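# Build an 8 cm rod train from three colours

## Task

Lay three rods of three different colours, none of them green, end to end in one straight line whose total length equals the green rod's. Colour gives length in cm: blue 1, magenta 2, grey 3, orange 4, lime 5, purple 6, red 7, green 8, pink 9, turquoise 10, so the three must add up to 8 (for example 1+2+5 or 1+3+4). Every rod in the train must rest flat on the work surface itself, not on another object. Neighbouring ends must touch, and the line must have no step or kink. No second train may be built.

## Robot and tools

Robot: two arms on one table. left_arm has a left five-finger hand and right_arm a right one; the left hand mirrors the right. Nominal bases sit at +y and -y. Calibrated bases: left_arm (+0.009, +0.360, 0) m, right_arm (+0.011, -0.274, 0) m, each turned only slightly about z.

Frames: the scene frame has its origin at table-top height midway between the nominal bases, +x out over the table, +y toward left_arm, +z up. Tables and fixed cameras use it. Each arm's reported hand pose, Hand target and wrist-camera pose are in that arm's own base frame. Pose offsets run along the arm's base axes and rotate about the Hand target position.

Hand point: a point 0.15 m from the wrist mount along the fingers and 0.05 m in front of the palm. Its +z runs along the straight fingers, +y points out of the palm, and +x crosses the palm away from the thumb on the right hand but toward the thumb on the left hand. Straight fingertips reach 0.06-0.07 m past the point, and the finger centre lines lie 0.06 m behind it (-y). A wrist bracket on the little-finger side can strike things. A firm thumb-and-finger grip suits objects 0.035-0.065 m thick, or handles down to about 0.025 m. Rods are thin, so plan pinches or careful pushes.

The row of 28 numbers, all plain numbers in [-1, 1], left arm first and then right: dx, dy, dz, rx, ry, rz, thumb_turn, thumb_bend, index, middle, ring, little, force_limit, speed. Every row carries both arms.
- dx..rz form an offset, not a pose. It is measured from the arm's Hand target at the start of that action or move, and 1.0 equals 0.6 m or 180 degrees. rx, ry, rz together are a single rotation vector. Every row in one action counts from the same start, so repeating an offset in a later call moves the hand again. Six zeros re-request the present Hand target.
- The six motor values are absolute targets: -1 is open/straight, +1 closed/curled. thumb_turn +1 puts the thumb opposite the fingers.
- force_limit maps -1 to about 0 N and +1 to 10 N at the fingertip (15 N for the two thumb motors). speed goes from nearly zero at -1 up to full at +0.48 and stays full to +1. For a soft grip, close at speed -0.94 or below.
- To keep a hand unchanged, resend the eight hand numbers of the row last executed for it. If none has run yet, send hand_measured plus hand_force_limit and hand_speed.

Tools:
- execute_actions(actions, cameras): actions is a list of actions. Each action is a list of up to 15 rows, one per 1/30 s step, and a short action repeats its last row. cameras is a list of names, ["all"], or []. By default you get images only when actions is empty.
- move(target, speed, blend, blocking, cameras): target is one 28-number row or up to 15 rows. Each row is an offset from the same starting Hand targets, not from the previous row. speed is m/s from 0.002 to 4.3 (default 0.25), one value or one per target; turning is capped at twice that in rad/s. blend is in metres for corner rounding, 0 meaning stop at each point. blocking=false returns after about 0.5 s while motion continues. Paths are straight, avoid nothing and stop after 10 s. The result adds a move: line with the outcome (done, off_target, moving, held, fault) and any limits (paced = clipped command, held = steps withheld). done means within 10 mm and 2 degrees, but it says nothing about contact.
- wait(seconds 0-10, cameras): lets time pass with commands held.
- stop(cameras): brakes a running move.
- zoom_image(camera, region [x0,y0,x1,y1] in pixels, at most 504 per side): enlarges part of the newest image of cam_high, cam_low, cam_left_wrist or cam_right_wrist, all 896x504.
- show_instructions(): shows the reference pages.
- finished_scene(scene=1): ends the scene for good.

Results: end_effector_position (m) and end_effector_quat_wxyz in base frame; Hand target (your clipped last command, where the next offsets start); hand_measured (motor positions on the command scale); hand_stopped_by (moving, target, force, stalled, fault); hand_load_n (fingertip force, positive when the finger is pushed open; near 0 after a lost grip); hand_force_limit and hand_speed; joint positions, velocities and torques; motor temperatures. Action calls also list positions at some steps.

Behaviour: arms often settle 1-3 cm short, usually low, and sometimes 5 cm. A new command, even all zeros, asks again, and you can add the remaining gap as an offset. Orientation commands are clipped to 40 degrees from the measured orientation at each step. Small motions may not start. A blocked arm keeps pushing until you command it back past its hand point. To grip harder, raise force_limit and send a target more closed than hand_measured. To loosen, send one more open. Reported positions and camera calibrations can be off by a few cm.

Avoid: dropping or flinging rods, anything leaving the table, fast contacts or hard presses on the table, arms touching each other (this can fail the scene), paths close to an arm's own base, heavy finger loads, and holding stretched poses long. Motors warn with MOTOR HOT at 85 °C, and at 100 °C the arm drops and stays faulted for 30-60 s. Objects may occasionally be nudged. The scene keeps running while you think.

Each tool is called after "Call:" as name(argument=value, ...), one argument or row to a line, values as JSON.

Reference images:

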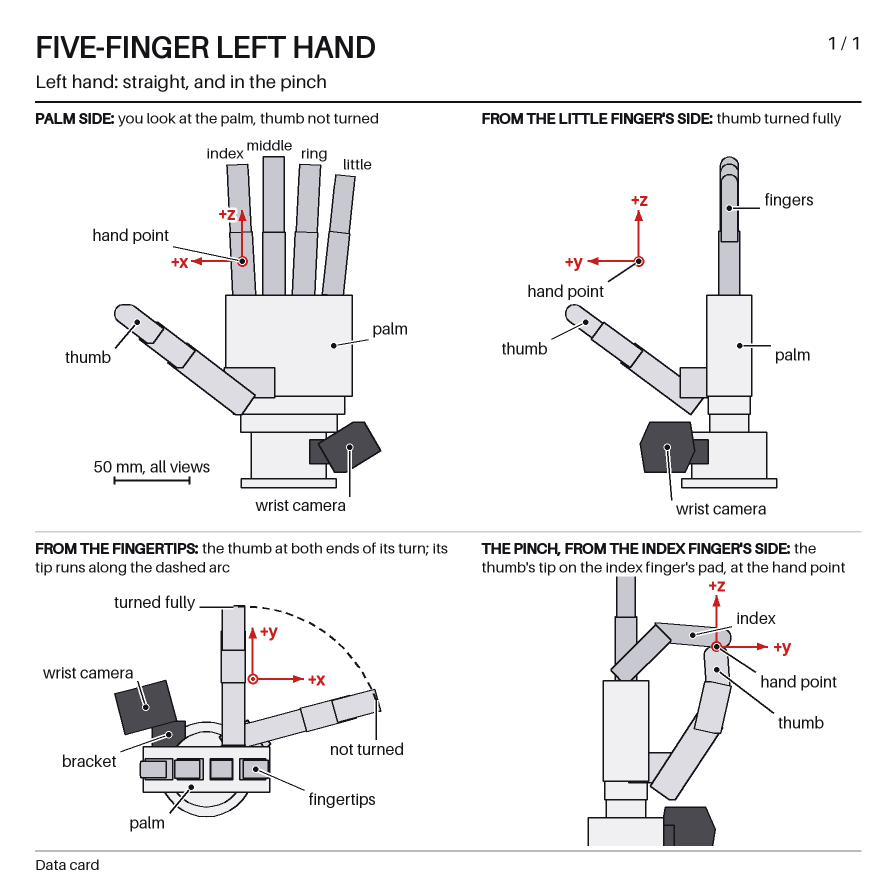

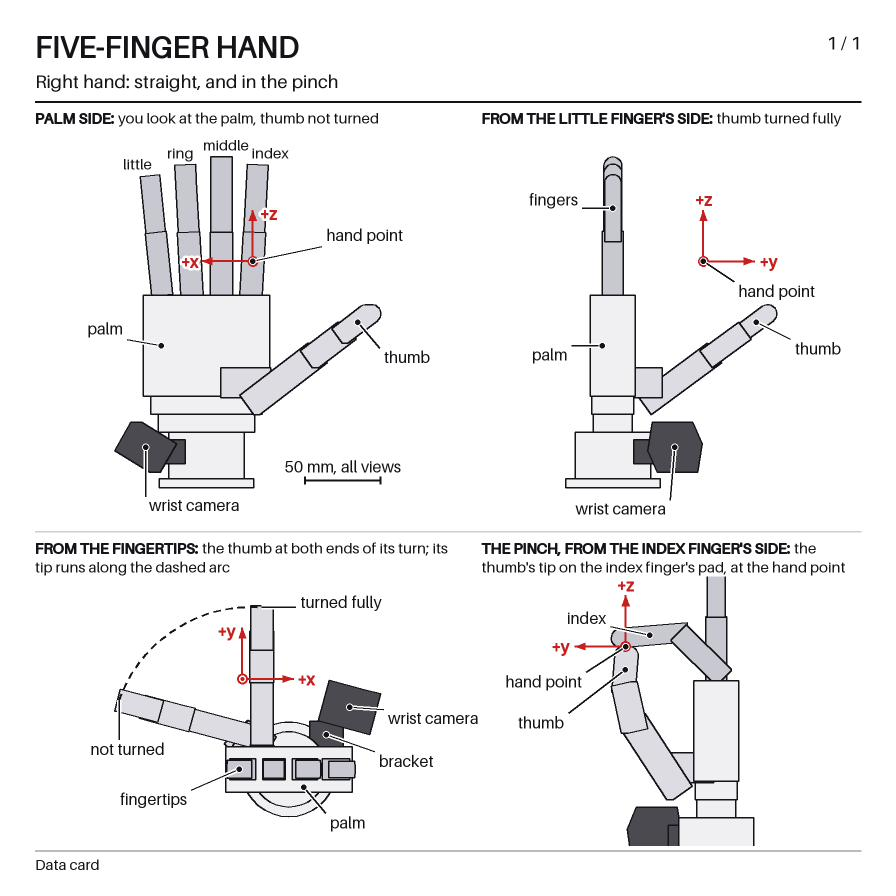

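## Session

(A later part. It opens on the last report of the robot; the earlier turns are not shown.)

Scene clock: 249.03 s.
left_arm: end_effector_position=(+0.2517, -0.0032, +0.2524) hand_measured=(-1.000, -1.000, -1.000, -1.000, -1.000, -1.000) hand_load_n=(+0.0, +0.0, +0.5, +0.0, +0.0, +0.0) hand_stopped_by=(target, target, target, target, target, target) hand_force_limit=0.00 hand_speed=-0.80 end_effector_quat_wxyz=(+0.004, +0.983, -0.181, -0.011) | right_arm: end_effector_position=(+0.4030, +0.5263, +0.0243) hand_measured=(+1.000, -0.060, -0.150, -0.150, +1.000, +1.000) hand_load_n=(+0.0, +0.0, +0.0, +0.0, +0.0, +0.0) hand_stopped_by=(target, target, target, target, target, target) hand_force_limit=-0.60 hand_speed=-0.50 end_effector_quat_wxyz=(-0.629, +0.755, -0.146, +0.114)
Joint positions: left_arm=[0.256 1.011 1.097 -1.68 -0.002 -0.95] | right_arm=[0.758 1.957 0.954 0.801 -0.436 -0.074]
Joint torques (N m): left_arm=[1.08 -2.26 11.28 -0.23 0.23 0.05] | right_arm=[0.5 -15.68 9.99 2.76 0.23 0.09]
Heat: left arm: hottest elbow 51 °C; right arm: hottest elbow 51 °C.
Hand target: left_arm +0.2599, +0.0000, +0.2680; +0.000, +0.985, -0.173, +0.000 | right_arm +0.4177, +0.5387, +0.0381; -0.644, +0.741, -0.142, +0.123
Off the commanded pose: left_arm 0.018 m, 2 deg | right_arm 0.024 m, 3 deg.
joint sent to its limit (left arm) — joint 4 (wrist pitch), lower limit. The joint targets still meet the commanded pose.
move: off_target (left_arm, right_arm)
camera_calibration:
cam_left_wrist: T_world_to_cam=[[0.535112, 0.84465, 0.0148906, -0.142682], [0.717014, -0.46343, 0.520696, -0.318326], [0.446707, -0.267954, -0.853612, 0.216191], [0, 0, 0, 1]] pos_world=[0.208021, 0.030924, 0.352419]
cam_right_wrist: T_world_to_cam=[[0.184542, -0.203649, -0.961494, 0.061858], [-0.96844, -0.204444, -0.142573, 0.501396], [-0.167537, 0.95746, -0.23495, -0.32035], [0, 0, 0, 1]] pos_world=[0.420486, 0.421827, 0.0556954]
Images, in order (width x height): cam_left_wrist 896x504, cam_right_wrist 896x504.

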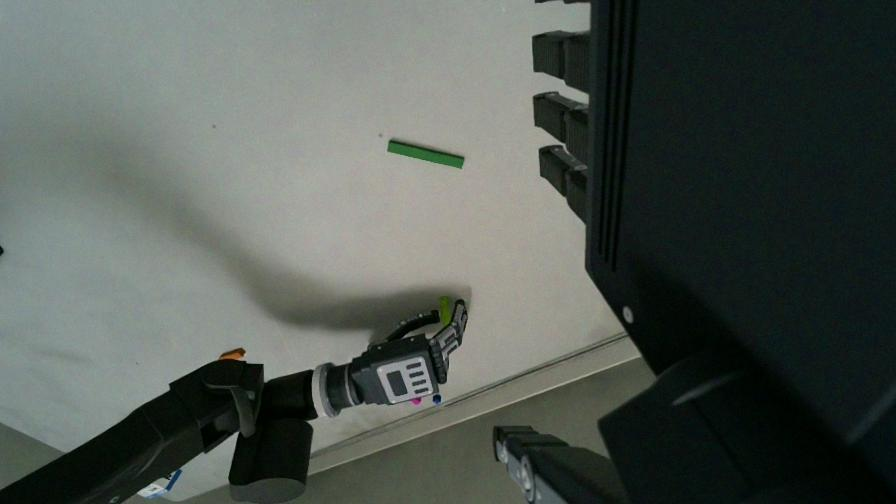

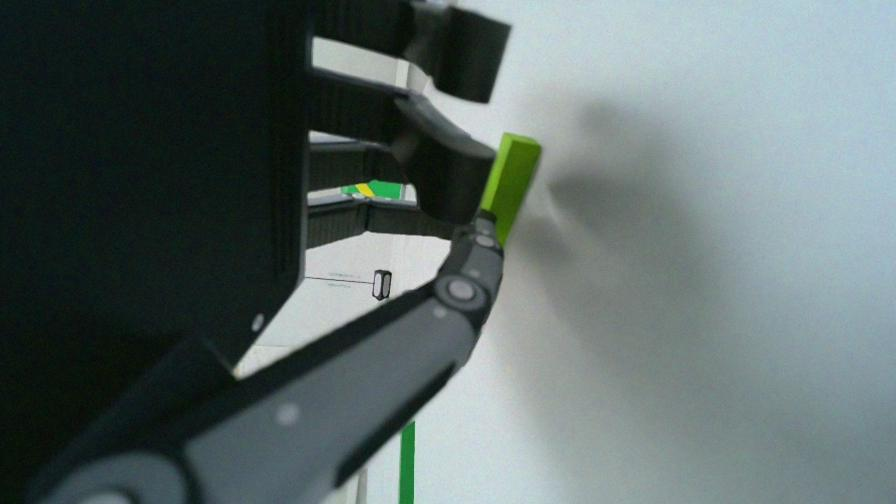

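Call:
move(
  target=[0, 0, 0, 0, 0, 0, -1, -1, -1, -1, -1, -1, 0, -0.8, 0.0017, 0.005, -0.0142, 0, 0, 0, 1, -0.06, -0.15, -0.15, 1, 1, -0.6, -0.5],
  speed=0.05,
  cameras=["cam_left_wrist", "cam_right_wrist"],
)

Call:
zoom_image(
  camera="cam_left_wrist",
  region=[380, 280, 500, 380],
)

Call:
zoom_image(
  camera="cam_right_wrist",
  region=[400, 80, 640, 290],
)

Scene clock: 253.77 s.
left_arm: end_effector_position=(+0.2517, -0.0032, +0.2524) hand_measured=(-1.000, -1.000, -1.000, -1.000, -1.000, -1.000) hand_load_n=(+0.0, +0.0, +0.0, +0.0, +0.0, +0.0) hand_stopped_by=(target, target, target, target, target, target) hand_force_limit=0.00 hand_speed=-0.80 end_effector_quat_wxyz=(+0.004, +0.983, -0.181, -0.011) | right_arm: end_effector_position=(+0.4061, +0.5287, +0.0190) hand_measured=(+1.000, -0.060, -0.150, -0.150, +1.000, +1.000) hand_load_n=(+0.0, +0.5, +0.0, +0.0, +0.5, +0.0) hand_stopped_by=(target, target, target, target, target, target) hand_force_limit=-0.60 hand_speed=-0.50 end_effector_quat_wxyz=(-0.631, +0.753, -0.146, +0.116)
Joint positions: left_arm=[0.256 1.011 1.097 -1.68 -0.002 -0.95] | right_arm=[0.758 1.978 0.963 0.819 -0.433 -0.074]
Joint torques (N m): left_arm=[1.32 -2.26 11.29 -0.18 0.19 0.07] | right_arm=[0.73 -15.33 9.94 2.67 0.24 0.09]
Heat: left arm: hottest elbow 51 °C; right arm: hottest elbow 51 °C.
Hand target: left_arm +0.2599, +0.0000, +0.2680; +0.000, +0.985, -0.173, +0.000 | right_arm +0.4186, +0.5416, +0.0296; -0.644, +0.741, -0.142, +0.123
Off the commanded pose: left_arm 0.018 m, 2 deg | right_arm 0.021 m, 2 deg.
joint sent to its limit (left arm) — joint 4 (wrist pitch), lower limit. The joint targets still meet the commanded pose.
move: off_target (left_arm, right_arm)
camera_calibration:
cam_left_wrist: T_world_to_cam=[[0.535112, 0.84465, 0.0148906, -0.142682], [0.717014, -0.46343, 0.520696, -0.318326], [0.446707, -0.267954, -0.853612, 0.216191], [0, 0, 0, 1]] pos_world=[0.208021, 0.030924, 0.352419]
cam_right_wrist: T_world_to_cam=[[0.188472, -0.200153, -0.961466, 0.0531943], [-0.968316, -0.201198, -0.147931, 0.5025], [-0.163837, 0.958884, -0.231732, -0.325668], [0, 0, 0, 1]] pos_world=[0.423197, 0.424027, 0.0500121]
Images, in order (width x height): cam_left_wrist 896x504, cam_right_wrist 896x504.

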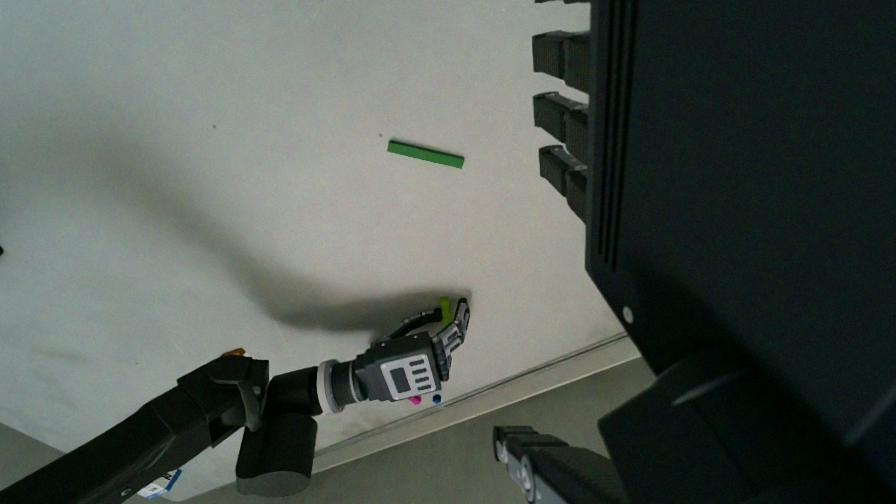

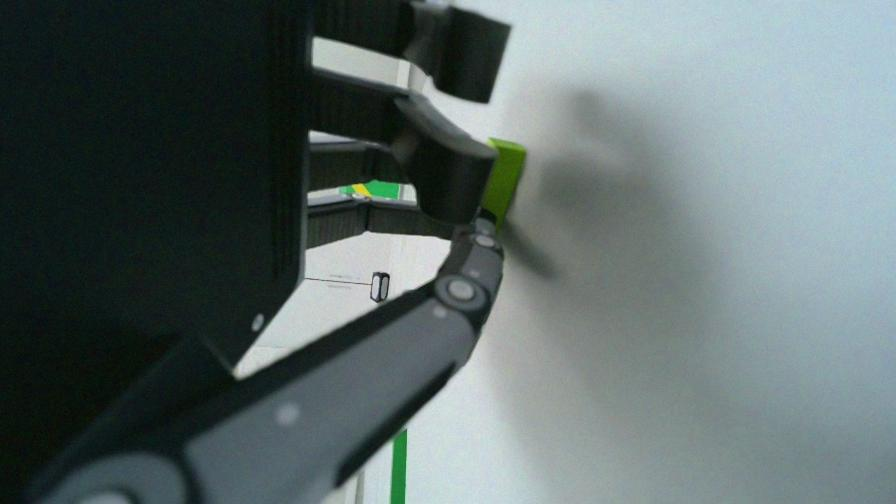

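Scaled by 4.200 from the camera's 896x504 image, which has a finer 1280x720 frame.

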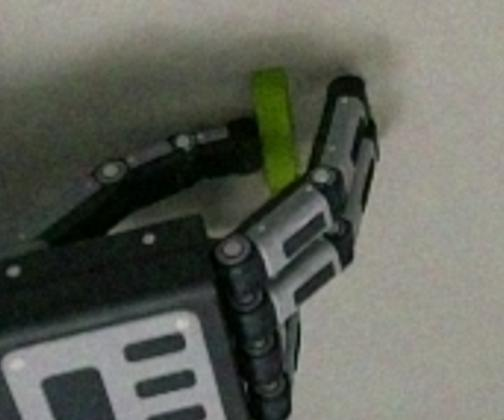

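Scaled by 2.100 from the camera's 896x504 image, which has a finer 1280x720 frame.

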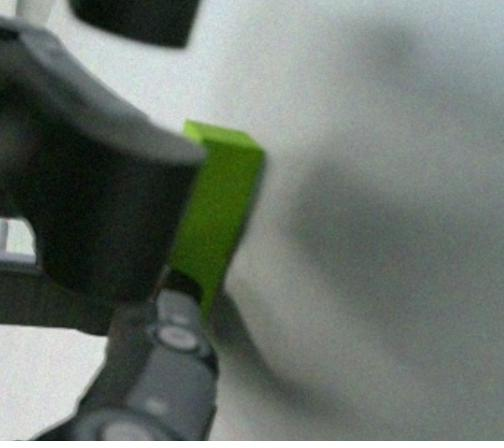

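Call:
move(
  target=[0, 0, 0, 0, 0, 0, -1, -1, -1, -1, -1, -1, 0, -0.8, -0.001, -0.003, -0.009, 0, 0, 0, 1, -0.06, -0.15, -0.15, 1, 1, -0.6, -0.5],
  speed=0.05,
  cameras=["cam_left_wrist"],
)

Call:
zoom_image(
  camera="cam_left_wrist",
  region=[380, 280, 500, 380],
)

Scene clock: 258.90 s.
left_arm: end_effector_position=(+0.2517, -0.0032, +0.2524) hand_measured=(-1.000, -1.000, -1.000, -1.000, -1.000, -1.000) hand_load_n=(+0.0, +0.0, +0.0, +0.0, +0.0, +0.0) hand_stopped_by=(target, target, target, target, target, target) hand_force_limit=0.00 hand_speed=-0.80 end_effector_quat_wxyz=(+0.004, +0.983, -0.181, -0.011) | right_arm: end_effector_position=(+0.4068, +0.5293, +0.0184) hand_measured=(+1.000, -0.060, -0.150, -0.150, +1.000, +1.000) hand_load_n=(+0.0, +0.0, +0.0, +0.0, +0.0, +0.0) hand_stopped_by=(target, target, target, target, target, target) hand_force_limit=-0.60 hand_speed=-0.50 end_effector_quat_wxyz=(-0.634, +0.751, -0.144, +0.118)
Joint positions: left_arm=[0.256 1.011 1.097 -1.68 -0.002 -0.95] | right_arm=[0.758 1.984 0.963 0.834 -0.433 -0.074]
Joint torques (N m): left_arm=[1.08 -2.08 11.32 -0.29 0.21 0.05] | right_arm=[0.5 -14.97 9.5 2.66 0.18 0.09]
Heat: left arm: hottest elbow 51 °C; right arm: hottest elbow 50 °C.
Hand target: left_arm +0.2599, +0.0000, +0.2680; +0.000, +0.985, -0.173, +0.000 | right_arm +0.4180, +0.5398, +0.0241; -0.644, +0.741, -0.142, +0.123
Off the commanded pose: left_arm 0.018 m, 2 deg | right_arm 0.016 m, 2 deg.
joint sent to its limit (left arm) — joint 4 (wrist pitch), lower limit. The joint targets still meet the commanded pose.
move: off_target (left_arm, right_arm)
camera_calibration:
cam_left_wrist: T_world_to_cam=[[0.535112, 0.84465, 0.0148906, -0.142682], [0.717014, -0.46343, 0.520696, -0.318326], [0.446707, -0.267954, -0.853612, 0.216191], [0, 0, 0, 1]] pos_world=[0.208021, 0.030924, 0.352419]
Images, in order (width x height): cam_left_wrist 896x504.

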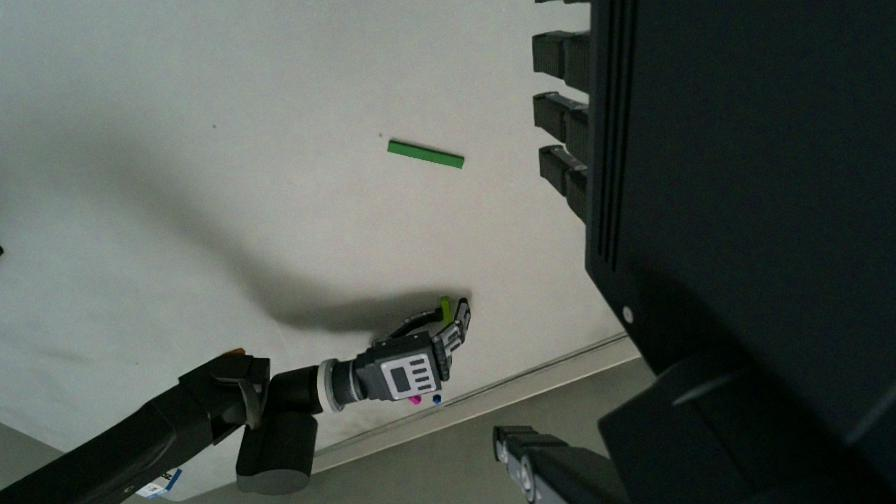

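Scaled by 4.200 from the camera's 896x504 image, which has a finer 1280x720 frame.

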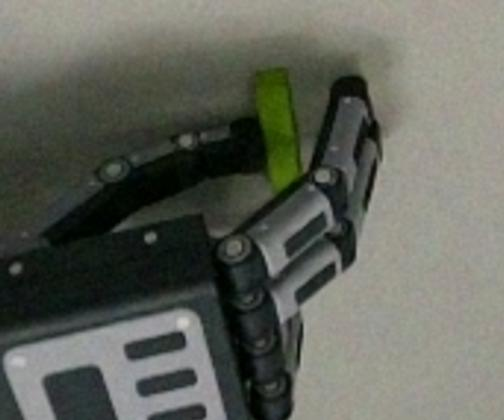

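Call:
move(
  target=[0, 0, 0, 0, 0, 0, -1, -1, -1, -1, -1, -1, 0, -0.8, 0, 0, 0, 0, 0, 0, 1, -0.06, 0.3, 0.3, 1, 1, -0.7, -0.9],
  speed=0.05,
  cameras=["cam_left_wrist", "cam_right_wrist"],
)

Call:
zoom_image(
  camera="cam_left_wrist",
  region=[380, 280, 500, 380],
)

Call:
zoom_image(
  camera="cam_right_wrist",
  region=[400, 80, 640, 290],
)

Scene clock: 264.17 s.
left_arm: end_effector_position=(+0.2517, -0.0032, +0.2524) hand_measured=(-1.000, -1.000, -1.000, -1.000, -1.000, -1.000) hand_load_n=(+0.0, +0.0, +0.0, +0.0, +0.0, +0.0) hand_stopped_by=(target, target, target, target, target, target) hand_force_limit=0.00 hand_speed=-0.80 end_effector_quat_wxyz=(+0.004, +0.983, -0.181, -0.011) | right_arm: end_effector_position=(+0.4094, +0.5318, +0.0227) hand_measured=(+1.000, -0.060, +0.128, +0.110, +1.000, +1.000) hand_load_n=(-0.5, -1.0, +1.5, +1.0, +0.5, +0.0) hand_stopped_by=(target, target, force, force, target, target) hand_force_limit=-0.70 hand_speed=-0.90 end_effector_quat_wxyz=(-0.638, +0.747, -0.142, +0.121)
Joint positions: left_arm=[0.256 1.011 1.097 -1.68 -0.002 -0.95] | right_arm=[0.758 1.984 0.97 0.84 -0.433 -0.073]
Joint torques (N m): left_arm=[1.14 -2.49 11.29 -0.16 0.22 0.05] | right_arm=[0.5 -14.97 9.05 2.4 0.19 0.08]
Motor temperatures (°C): left_arm=[33 36 52 27 27 27] | right_arm=[30 41 49 32 29 28]
Heat: left arm: hottest elbow 52 °C; right arm: hottest elbow 49 °C.
Hand target: left_arm +0.2599, +0.0000, +0.2680; +0.000, +0.985, -0.173, +0.000 | right_arm +0.4181, +0.5399, +0.0243; -0.644, +0.741, -0.142, +0.123
Off the commanded pose: left_arm 0.018 m, 2 deg | right_arm 0.012 m, 1 deg.
joint sent to its limit (left arm) — joint 4 (wrist pitch), lower limit. The joint targets still meet the commanded pose.
move: off_target (left_arm, right_arm)
camera_calibration:
cam_left_wrist: T_world_to_cam=[[0.535112, 0.84465, 0.0148906, -0.142682], [0.717014, -0.46343, 0.520696, -0.318326], [0.446707, -0.267954, -0.853612, 0.216191], [0, 0, 0, 1]] pos_world=[0.208021, 0.030924, 0.352419]
cam_right_wrist: T_world_to_cam=[[0.203317, -0.185255, -0.961427, 0.0427964], [-0.965909, -0.19867, -0.165984, 0.504933], [-0.160258, 0.962398, -0.219332, -0.330915], [0, 0, 0, 1]] pos_world=[0.425986, 0.426715, 0.0523759]
Images, in order (width x height): cam_left_wrist 896x504, cam_right_wrist 896x504.

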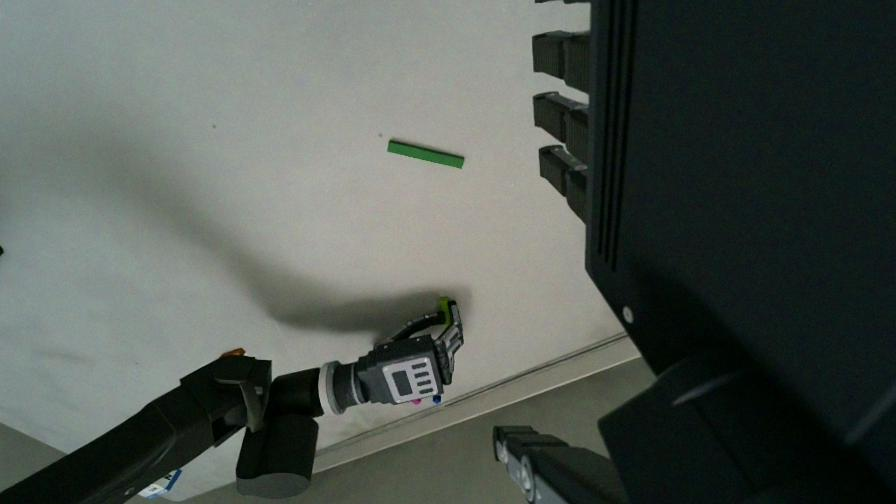

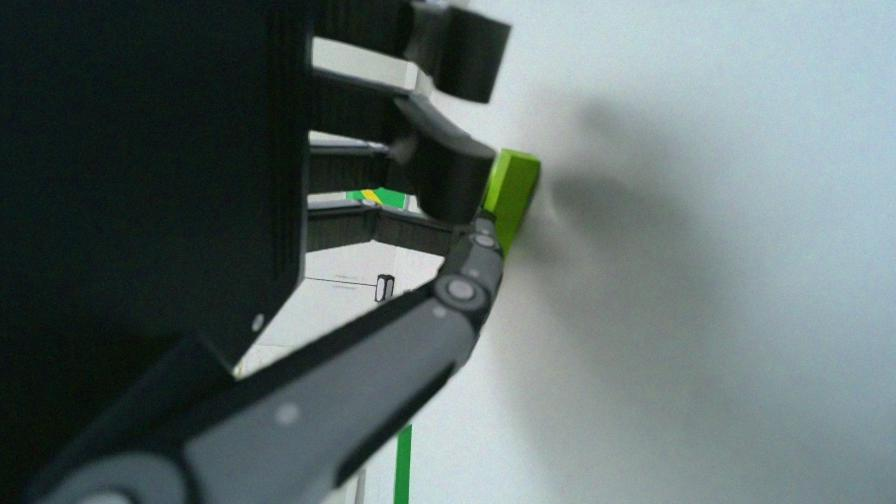

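Scaled by 4.200 from the camera's 896x504 image, which has a finer 1280x720 frame.

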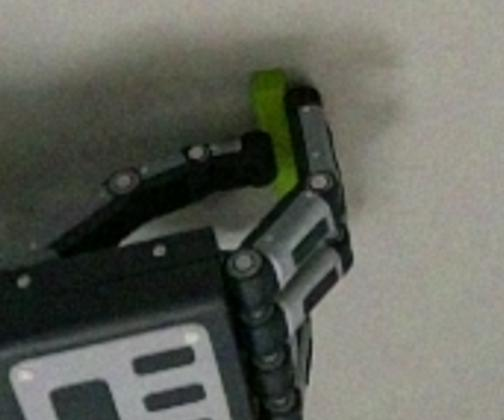

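Scaled by 2.100 from the camera's 896x504 image, which has a finer 1280x720 frame.

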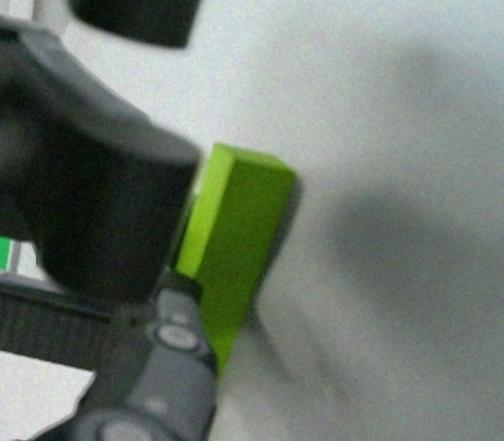

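Call:
move(
  target=[
    [0, 0, 0, 0, 0, 0, -1, -1, -1, -1, -1, -1, 0, -0.8, 0, 0, 0, 0, 0, 0, 1, -0.06, -0.15, -0.15, 1, 1, -0.7, -0.8],
    [0, 0, 0, 0, 0, 0, -1, -1, -1, -1, -1, -1, 0, -0.8, 0, 0, 0.025, 0, 0, 0, 1, -0.06, -0.15, -0.15, 1, 1, -0.7, -0.8],
    [0, 0, 0, 0, 0, 0, -1, -1, -1, -1, -1, -1, 0, -0.8, -0.004, -0.011, 0.025, 0, 0, 0, 1, -0.06, -0.15, -0.15, 1, 1, -0.7, -0.8],
  ],
  speed=0.05,
  cameras=["cam_left_wrist", "cam_right_wrist"],
)

Call:
zoom_image(
  camera="cam_left_wrist",
  region=[380, 280, 500, 380],
)

Call:
zoom_image(
  camera="cam_right_wrist",
  region=[400, 80, 640, 290],
)

Scene clock: 276.70 s.
left_arm: end_effector_position=(+0.2517, -0.0032, +0.2524) hand_measured=(-1.000, -1.000, -1.000, -1.000, -1.000, -1.000) hand_load_n=(+0.0, +0.0, +0.0, +0.0, +0.0, +0.0) hand_stopped_by=(target, target, target, target, target, target) hand_force_limit=0.00 hand_speed=-0.80 end_effector_quat_wxyz=(+0.004, +0.983, -0.181, -0.011) | right_arm: end_effector_position=(+0.4092, +0.5316, +0.0231) hand_measured=(+1.000, -0.060, -0.150, -0.150, +1.000, +1.000) hand_load_n=(-0.5, -1.0, +0.0, +0.0, +0.0, +0.0) hand_stopped_by=(target, target, target, target, target, target) hand_force_limit=-0.70 hand_speed=-0.80 end_effector_quat_wxyz=(-0.637, +0.748, -0.142, +0.120)
Joint positions: left_arm=[0.256 1.011 1.097 -1.68 -0.002 -0.95] | right_arm=[0.758 1.982 0.97 0.835 -0.433 -0.073]
Joint torques (N m): left_arm=[1.03 -2.2 11.26 -0.2 0.22 0.06] | right_arm=[0.03 -18.49 7.34 1.65 -0.06 0.06]
Heat: left arm: hottest elbow 52 °C; right arm: hottest elbow 48 °C.
Hand target: left_arm +0.2599, +0.0000, +0.2680; +0.000, +0.985, -0.173, +0.000 | right_arm +0.4157, +0.5333, +0.0392; -0.644, +0.741, -0.142, +0.123
Off the commanded pose: left_arm 0.018 m, 2 deg | right_arm 0.017 m, 1 deg.
joint sent to its limit (left arm) — joint 4 (wrist pitch), lower limit. The joint targets still meet the commanded pose.
move: off_target (left_arm, right_arm)
camera_calibration:
cam_left_wrist: T_world_to_cam=[[0.535112, 0.84465, 0.0148906, -0.142682], [0.717014, -0.46343, 0.520696, -0.318326], [0.446707, -0.267954, -0.853612, 0.216191], [0, 0, 0, 1]] pos_world=[0.208021, 0.030924, 0.352419]
cam_right_wrist: T_world_to_cam=[[0.201116, -0.187297, -0.961495, 0.0451601], [-0.966284, -0.199033, -0.163347, 0.505071], [-0.160775, 0.961928, -0.22101, -0.3301], [0, 0, 0, 1]] pos_world=[0.425888, 0.426517, 0.0529674]
Images, in order (width x height): cam_left_wrist 896x504, cam_right_wrist 896x504.

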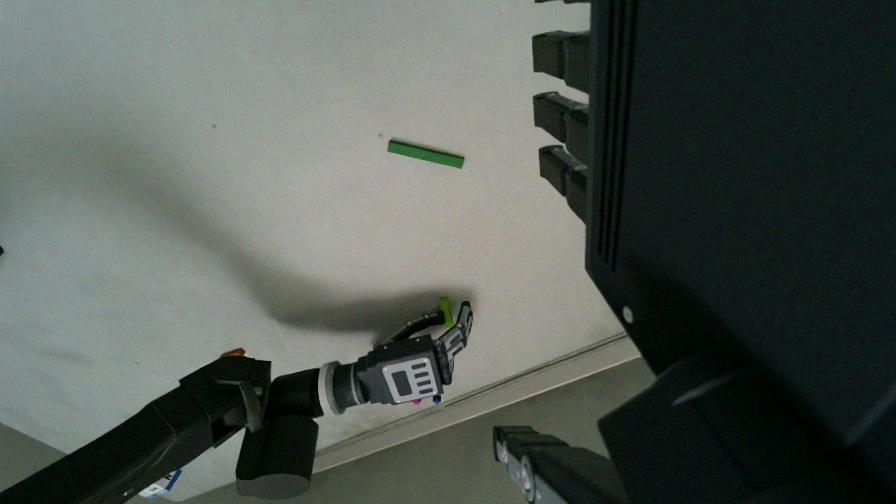

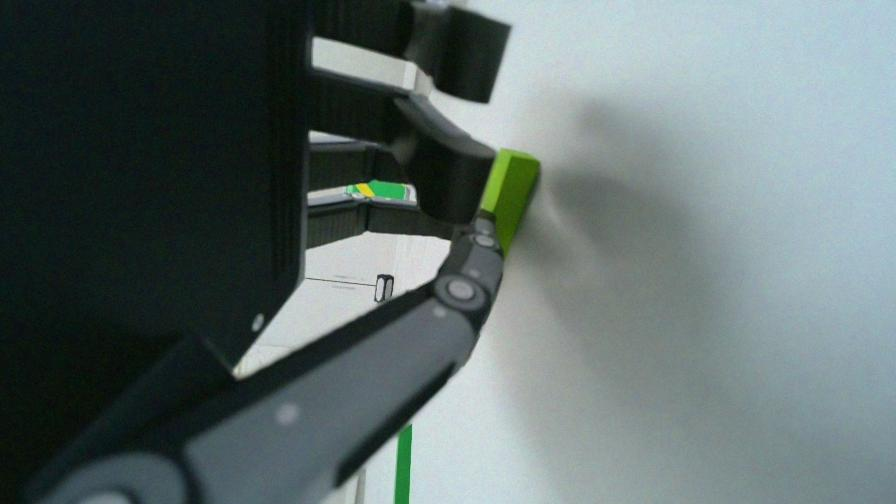

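Scaled by 4.200 from the camera's 896x504 image, which has a finer 1280x720 frame.

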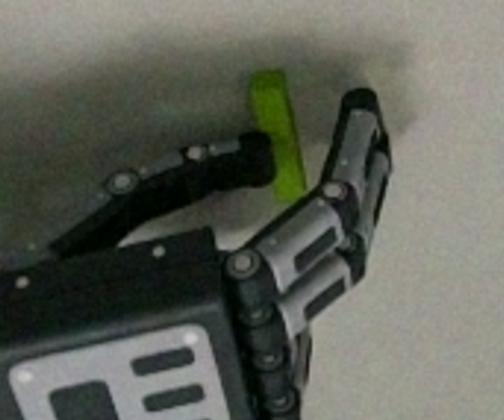

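Scaled by 2.100 from the camera's 896x504 image, which has a finer 1280x720 frame.

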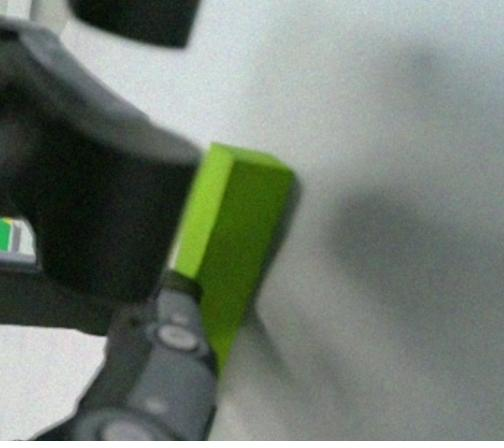

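Call:
move(
  target=[
    [0, 0, 0, 0, 0, 0, -1, -1, -1, -1, -1, -1, 0, -0.8, 0.008, 0.007, 0.0763, 0, 0, 0, 1, -0.06, -0.15, -0.15, 1, 1, -0.7, -0.8],
    [0, 0, 0, 0, 0, 0, -1, -1, -1, -1, -1, -1, 0, -0.8, 0.008, 0.007, -0.0053, 0, 0, 0, 1, -0.06, -0.15, -0.15, 1, 1, -0.7, -0.8],
  ],
  speed=0.08,
  cameras=["cam_left_wrist", "cam_right_wrist"],
)

Call:
zoom_image(
  camera="cam_left_wrist",
  region=[380, 280, 500, 380],
)

Call:
zoom_image(
  camera="cam_right_wrist",
  region=[400, 80, 640, 290],
)

Scene clock: 292.23 s.
left_arm: end_effector_position=(+0.2517, -0.0032, +0.2524) hand_measured=(-1.000, -1.000, -1.000, -1.000, -1.000, -1.000) hand_load_n=(+0.0, +0.0, +0.0, +0.5, +0.0, +0.0) hand_stopped_by=(target, target, target, target, target, target) hand_force_limit=0.00 hand_speed=-0.80 end_effector_quat_wxyz=(+0.004, +0.983, -0.181, -0.011) | right_arm: end_effector_position=(+0.4074, +0.5301, +0.0228) hand_measured=(+1.000, -0.060, -0.150, -0.150, +1.000, +1.000) hand_load_n=(+0.0, +0.0, +0.0, +0.0, +0.0, +0.0) hand_stopped_by=(target, target, target, target, target, target) hand_force_limit=-0.70 hand_speed=-0.80 end_effector_quat_wxyz=(-0.631, +0.754, -0.146, +0.115)
Joint positions: left_arm=[0.256 1.011 1.097 -1.68 -0.002 -0.95] | right_arm=[0.758 1.971 0.97 0.804 -0.434 -0.073]
Joint torques (N m): left_arm=[1.08 -2.2 11.22 -0.27 0.23 0.07] | right_arm=[0.15 -16.38 9.07 2.74 -0.05 0.06]
Heat: left arm: hottest elbow 53 °C; right arm: hottest elbow 47 °C.
Hand target: left_arm +0.2599, +0.0000, +0.2680; +0.000, +0.985, -0.173, +0.000 | right_arm +0.4205, +0.5374, +0.0360; -0.644, +0.741, -0.142, +0.123
Off the commanded pose: left_arm 0.018 m, 2 deg | right_arm 0.020 m, 2 deg.
joint sent to its limit (left arm) — joint 4 (wrist pitch), lower limit. The joint targets still meet the commanded pose.
move: off_target (left_arm, right_arm)
camera_calibration:
cam_left_wrist: T_world_to_cam=[[0.535112, 0.84465, 0.0148906, -0.142682], [0.717014, -0.46343, 0.520696, -0.318326], [0.446707, -0.267954, -0.853612, 0.216191], [0, 0, 0, 1]] pos_world=[0.208021, 0.030924, 0.352419]
cam_right_wrist: T_world_to_cam=[[0.186833, -0.200691, -0.961674, 0.0578963], [-0.968448, -0.201974, -0.146, 0.505111], [-0.164932, 0.958608, -0.232094, -0.325355], [0, 0, 0, 1]] pos_world=[0.424695, 0.425526, 0.0539104]
Images, in order (width x height): cam_left_wrist 896x504, cam_right_wrist 896x504.

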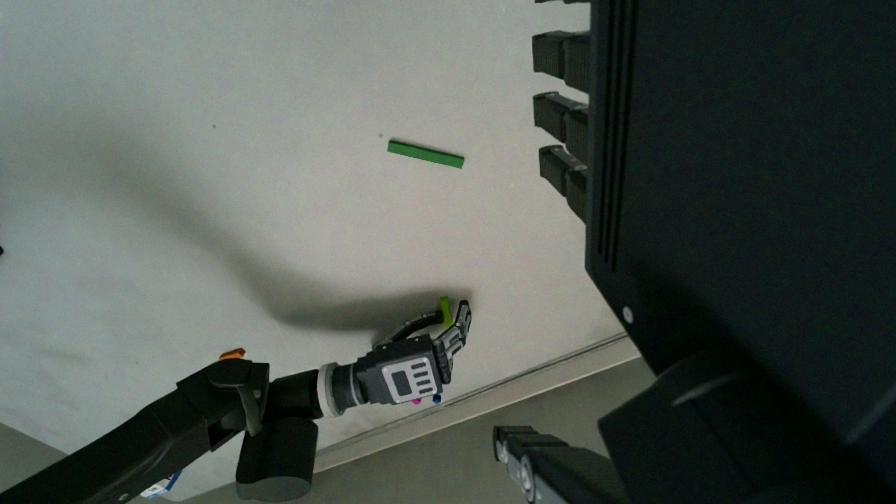

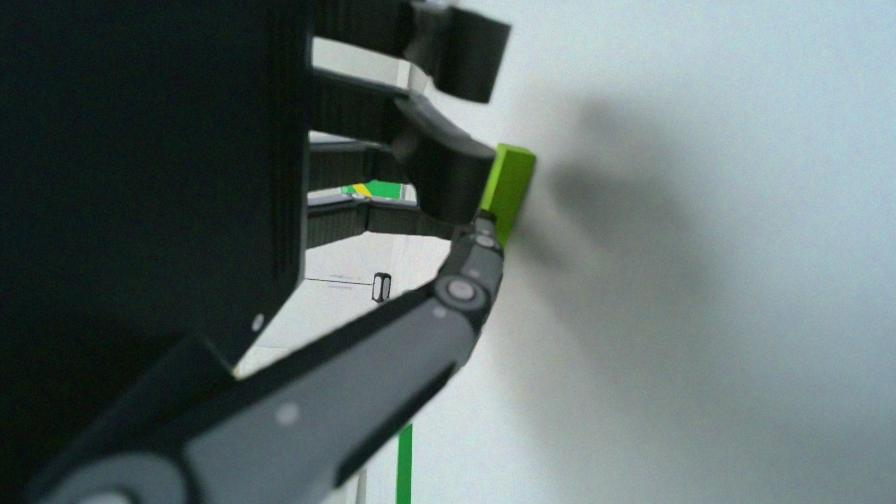

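Scaled by 4.200 from the camera's 896x504 image, which has a finer 1280x720 frame.

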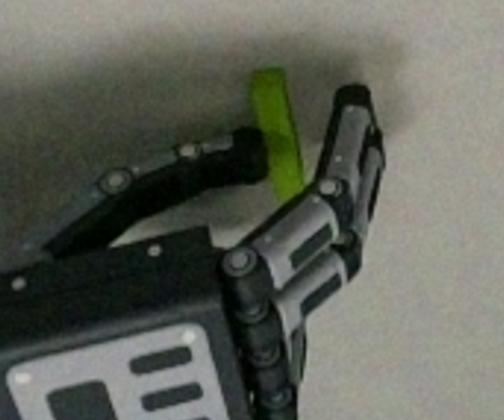

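Scaled by 2.100 from the camera's 896x504 image, which has a finer 1280x720 frame.

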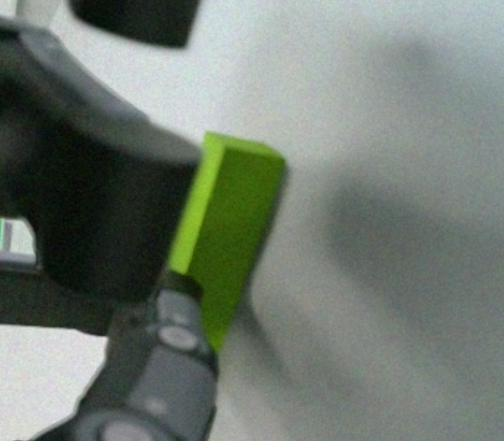

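Call:
move(
  target=[
    [0, 0, 0, 0, 0, 0, -1, -1, -1, -1, -1, -1, 0, -0.8, -0.004, -0.011, 0.075, 0, 0, 0, 1, -0.06, -0.15, -0.15, 1, 1, -0.7, -0.8],
    [0, 0, 0, 0, 0, 0, -1, -1, -1, -1, -1, -1, 0, -0.8, -0.004, -0.011, -0.0122, 0, 0, 0, 1, -0.06, -0.15, -0.15, 1, 1, -0.7, -0.8],
  ],
  speed=0.08,
  cameras=["cam_left_wrist", "cam_right_wrist"],
)

Call:
zoom_image(
  camera="cam_left_wrist",
  region=[380, 280, 500, 380],
)

Call:
zoom_image(
  camera="cam_right_wrist",
  region=[400, 80, 640, 290],
)

Scene clock: 300.93 s.
left_arm: end_effector_position=(+0.2517, -0.0032, +0.2524) hand_measured=(-1.000, -1.000, -1.000, -1.000, -1.000, -1.000) hand_load_n=(+0.0, +0.0, +0.0, +0.0, +0.0, +0.0) hand_stopped_by=(target, target, target, target, target, target) hand_force_limit=0.00 hand_speed=-0.80 end_effector_quat_wxyz=(+0.004, +0.983, -0.181, -0.011) | right_arm: end_effector_position=(+0.4094, +0.5306, +0.0242) hand_measured=(+1.000, -0.060, -0.150, -0.150, +1.000, +1.000) hand_load_n=(+0.0, +0.0, +0.0, +0.0, +0.0, +0.0) hand_stopped_by=(target, target, target, target, target, target) hand_force_limit=-0.70 hand_speed=-0.80 end_effector_quat_wxyz=(-0.637, +0.749, -0.142, +0.118)
Joint positions: left_arm=[0.256 1.011 1.097 -1.68 -0.002 -0.95] | right_arm=[0.755 1.979 0.97 0.83 -0.44 -0.073]
Joint torques (N m): left_arm=[1.2 -2.84 11.32 -0.17 0.23 0.07] | right_arm=[-0.21 -15.79 7.41 2.74 -0.05 0.05]
Heat: left arm: hottest elbow 53 °C; right arm: hottest elbow 47 °C.
Hand target: left_arm +0.2599, +0.0000, +0.2680; +0.000, +0.985, -0.173, +0.000 | right_arm +0.4180, +0.5309, +0.0289; -0.644, +0.741, -0.142, +0.123
Off the commanded pose: left_arm 0.018 m, 2 deg | right_arm 0.010 m, 1 deg.
joint sent to its limit (left arm) — joint 4 (wrist pitch), lower limit. The joint targets still meet the commanded pose.
move: off_target (left_arm)
camera_calibration:
cam_left_wrist: T_world_to_cam=[[0.535112, 0.84465, 0.0148906, -0.142682], [0.717014, -0.46343, 0.520696, -0.318326], [0.446707, -0.267954, -0.853612, 0.216191], [0, 0, 0, 1]] pos_world=[0.208021, 0.030924, 0.352419]
cam_right_wrist: T_world_to_cam=[[0.199958, -0.186742, -0.961844, 0.0460929], [-0.96585, -0.202653, -0.161446, 0.506968], [-0.164772, 0.96128, -0.220887, -0.326926], [0, 0, 0, 1]] pos_world=[0.42657, 0.425613, 0.0539683]
Images, in order (width x height): cam_left_wrist 896x504, cam_right_wrist 896x504.

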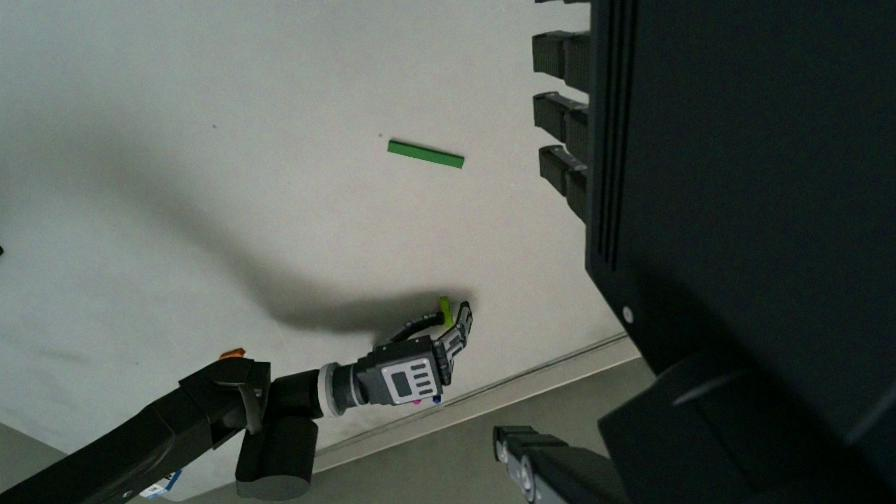

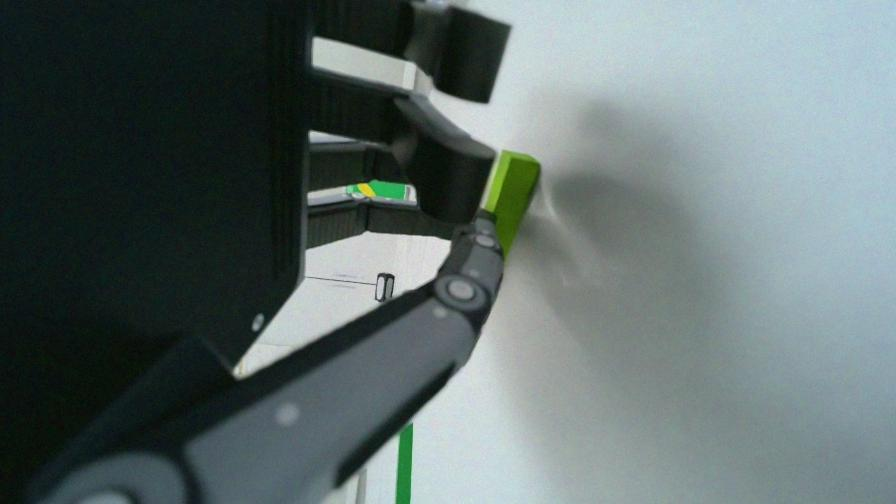

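Scaled by 4.200 from the camera's 896x504 image, which has a finer 1280x720 frame.

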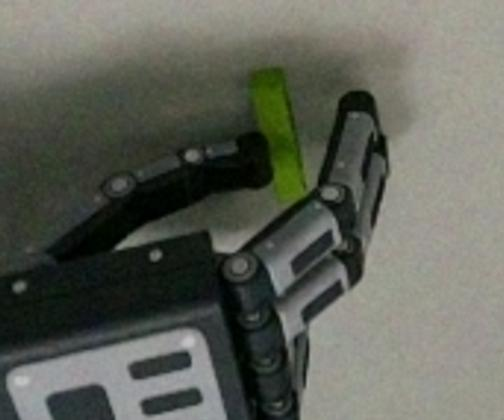

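Scaled by 2.100 from the camera's 896x504 image, which has a finer 1280x720 frame.

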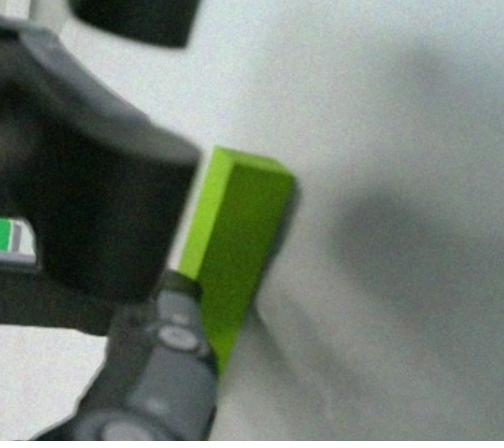

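Call:
move(
  target=[0, 0, 0, 0, 0, 0, -1, -1, -1, -1, -1, -1, 0, -0.8, -0.01, -0.017, 0.075, 0, 0, 0, 1, -0.06, -0.15, -0.15, 1, 1, -0.7, -0.8],
  speed=0.1,
  cameras=["cam_left_wrist"],
)

Call:
zoom_image(
  camera="cam_left_wrist",
  region=[380, 280, 500, 380],
)

Scene clock: 304.60 s.
left_arm: end_effector_position=(+0.2517, -0.0032, +0.2524) hand_measured=(-1.000, -1.000, -1.000, -1.000, -1.000, -1.000) hand_load_n=(+0.0, +0.0, +0.0, +0.0, +0.0, +0.0) hand_stopped_by=(target, target, target, target, target, target) hand_force_limit=0.00 hand_speed=-0.80 end_effector_quat_wxyz=(+0.004, +0.983, -0.181, -0.011) | right_arm: end_effector_position=(+0.4079, +0.5245, +0.0691) hand_measured=(+1.000, -0.060, -0.150, -0.150, +1.000, +1.000) hand_load_n=(+0.0, +0.5, -0.5, +0.0, +0.0, +0.0) hand_stopped_by=(target, target, target, target, target, target) hand_force_limit=-0.70 hand_speed=-0.80 end_effector_quat_wxyz=(-0.644, +0.742, -0.138, +0.123)
Joint positions: left_arm=[0.256 1.011 1.097 -1.68 -0.002 -0.95] | right_arm=[0.748 1.872 0.952 0.764 -0.446 -0.073]
Joint torques (N m): left_arm=[1.14 -2.32 11.21 -0.18 0.23 0.07] | right_arm=[-0.21 -16.85 7.15 1.63 -0.04 0.04]
Heat: left arm: hottest elbow 53 °C; right arm: hottest elbow 46 °C.
Hand target: left_arm +0.2599, +0.0000, +0.2680; +0.000, +0.985, -0.173, +0.000 | right_arm +0.4121, +0.5206, +0.0736; -0.644, +0.741, -0.142, +0.123
Off the commanded pose: left_arm 0.018 m, 2 deg | right_arm 0.007 m, 0 deg.
joint sent to its limit (left arm) — joint 4 (wrist pitch), lower limit. The joint targets still meet the commanded pose.
move: off_target (left_arm)
camera_calibration:
cam_left_wrist: T_world_to_cam=[[0.535112, 0.84465, 0.0148906, -0.142682], [0.717014, -0.46343, 0.520696, -0.318326], [0.446707, -0.267954, -0.853612, 0.216191], [0, 0, 0, 1]] pos_world=[0.208021, 0.030924, 0.352419]
Images, in order (width x height): cam_left_wrist 896x504.

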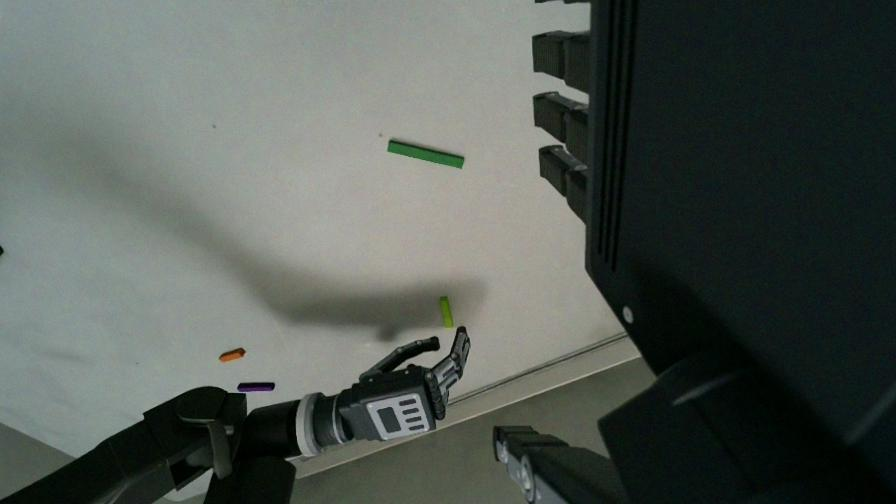

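Scaled by 4.200 from the camera's 896x504 image, which has a finer 1280x720 frame.

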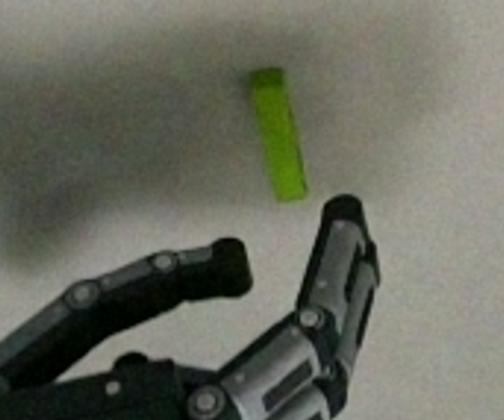

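Call:
move(
  target=[0, 0, 0, 0, 0, 0, -1, -1, -1, -1, -1, -1, 0, -0.8, 0.0108, 0.0082, -0.06, 0, 0, 0, 1, -0.06, -0.15, -0.15, 1, 1, -0.7, -0.8],
  speed=0.08,
  cameras=["cam_left_wrist"],
)

Call:
zoom_image(
  camera="cam_left_wrist",
  region=[380, 280, 500, 380],
)

Scene clock: 309.90 s.
left_arm: end_effector_position=(+0.2517, -0.0032, +0.2524) hand_measured=(-1.000, -1.000, -1.000, -1.000, -1.000, -1.000) hand_load_n=(+0.0, +0.0, +0.0, +0.0, +0.0, +0.5) hand_stopped_by=(target, target, target, target, target, target) hand_force_limit=0.00 hand_speed=-0.80 end_effector_quat_wxyz=(+0.004, +0.983, -0.181, -0.011) | right_arm: end_effector_position=(+0.4069, +0.5229, +0.0274) hand_measured=(+1.000, -0.060, -0.150, -0.150, +1.000, +1.000) hand_load_n=(+0.0, +0.0, +0.0, +0.0, +0.0, +0.0) hand_stopped_by=(target, target, target, target, target, target) hand_force_limit=-0.70 hand_speed=-0.80 end_effector_quat_wxyz=(-0.634, +0.751, -0.144, +0.115)
Joint positions: left_arm=[0.256 1.011 1.097 -1.68 -0.002 -0.95] | right_arm=[0.747 1.956 0.952 0.813 -0.448 -0.073]
Joint torques (N m): left_arm=[1.2 -2.08 11.3 -0.23 0.21 0.06] | right_arm=[-0.21 -16.38 8.14 2.73 -0.05 0.03]
Heat: left arm: hottest elbow 53 °C; right arm: hottest elbow 46 °C.
Hand target: left_arm +0.2599, +0.0000, +0.2680; +0.000, +0.985, -0.173, +0.000 | right_arm +0.4186, +0.5256, +0.0378; -0.644, +0.741, -0.142, +0.123
Off the commanded pose: left_arm 0.018 m, 2 deg | right_arm 0.016 m, 2 deg.
joint sent to its limit (left arm) — joint 4 (wrist pitch), lower limit. The joint targets still meet the commanded pose.
move: off_target (left_arm, right_arm)
camera_calibration:
cam_left_wrist: T_world_to_cam=[[0.535112, 0.84465, 0.0148906, -0.142682], [0.717014, -0.46343, 0.520696, -0.318326], [0.446707, -0.267954, -0.853612, 0.216191], [0, 0, 0, 1]] pos_world=[0.208021, 0.030924, 0.352419]
Images, in order (width x height): cam_left_wrist 896x504.

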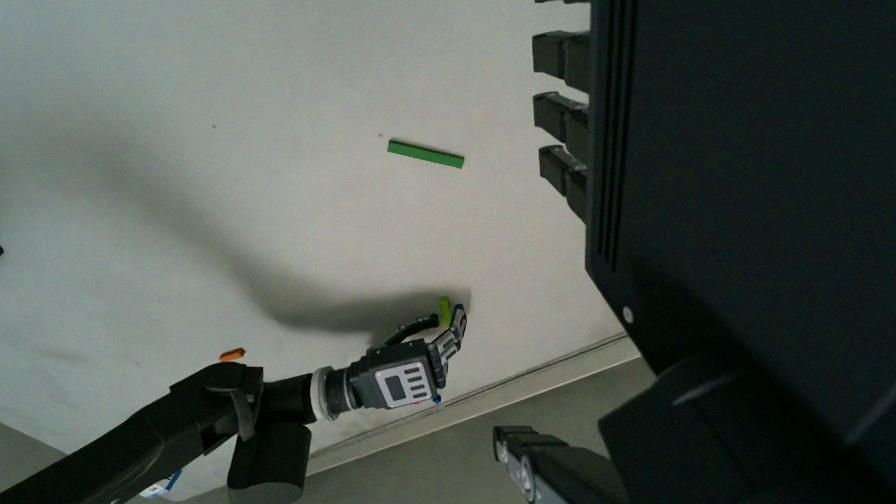

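Scaled by 4.200 from the camera's 896x504 image, which has a finer 1280x720 frame.

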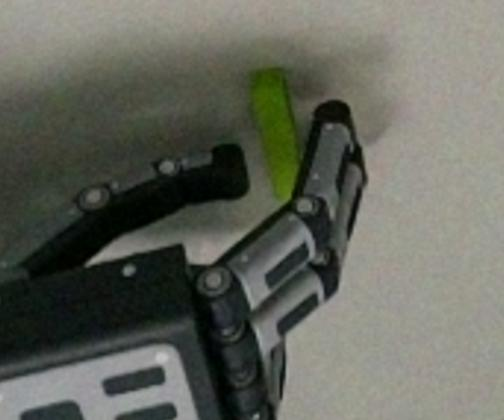

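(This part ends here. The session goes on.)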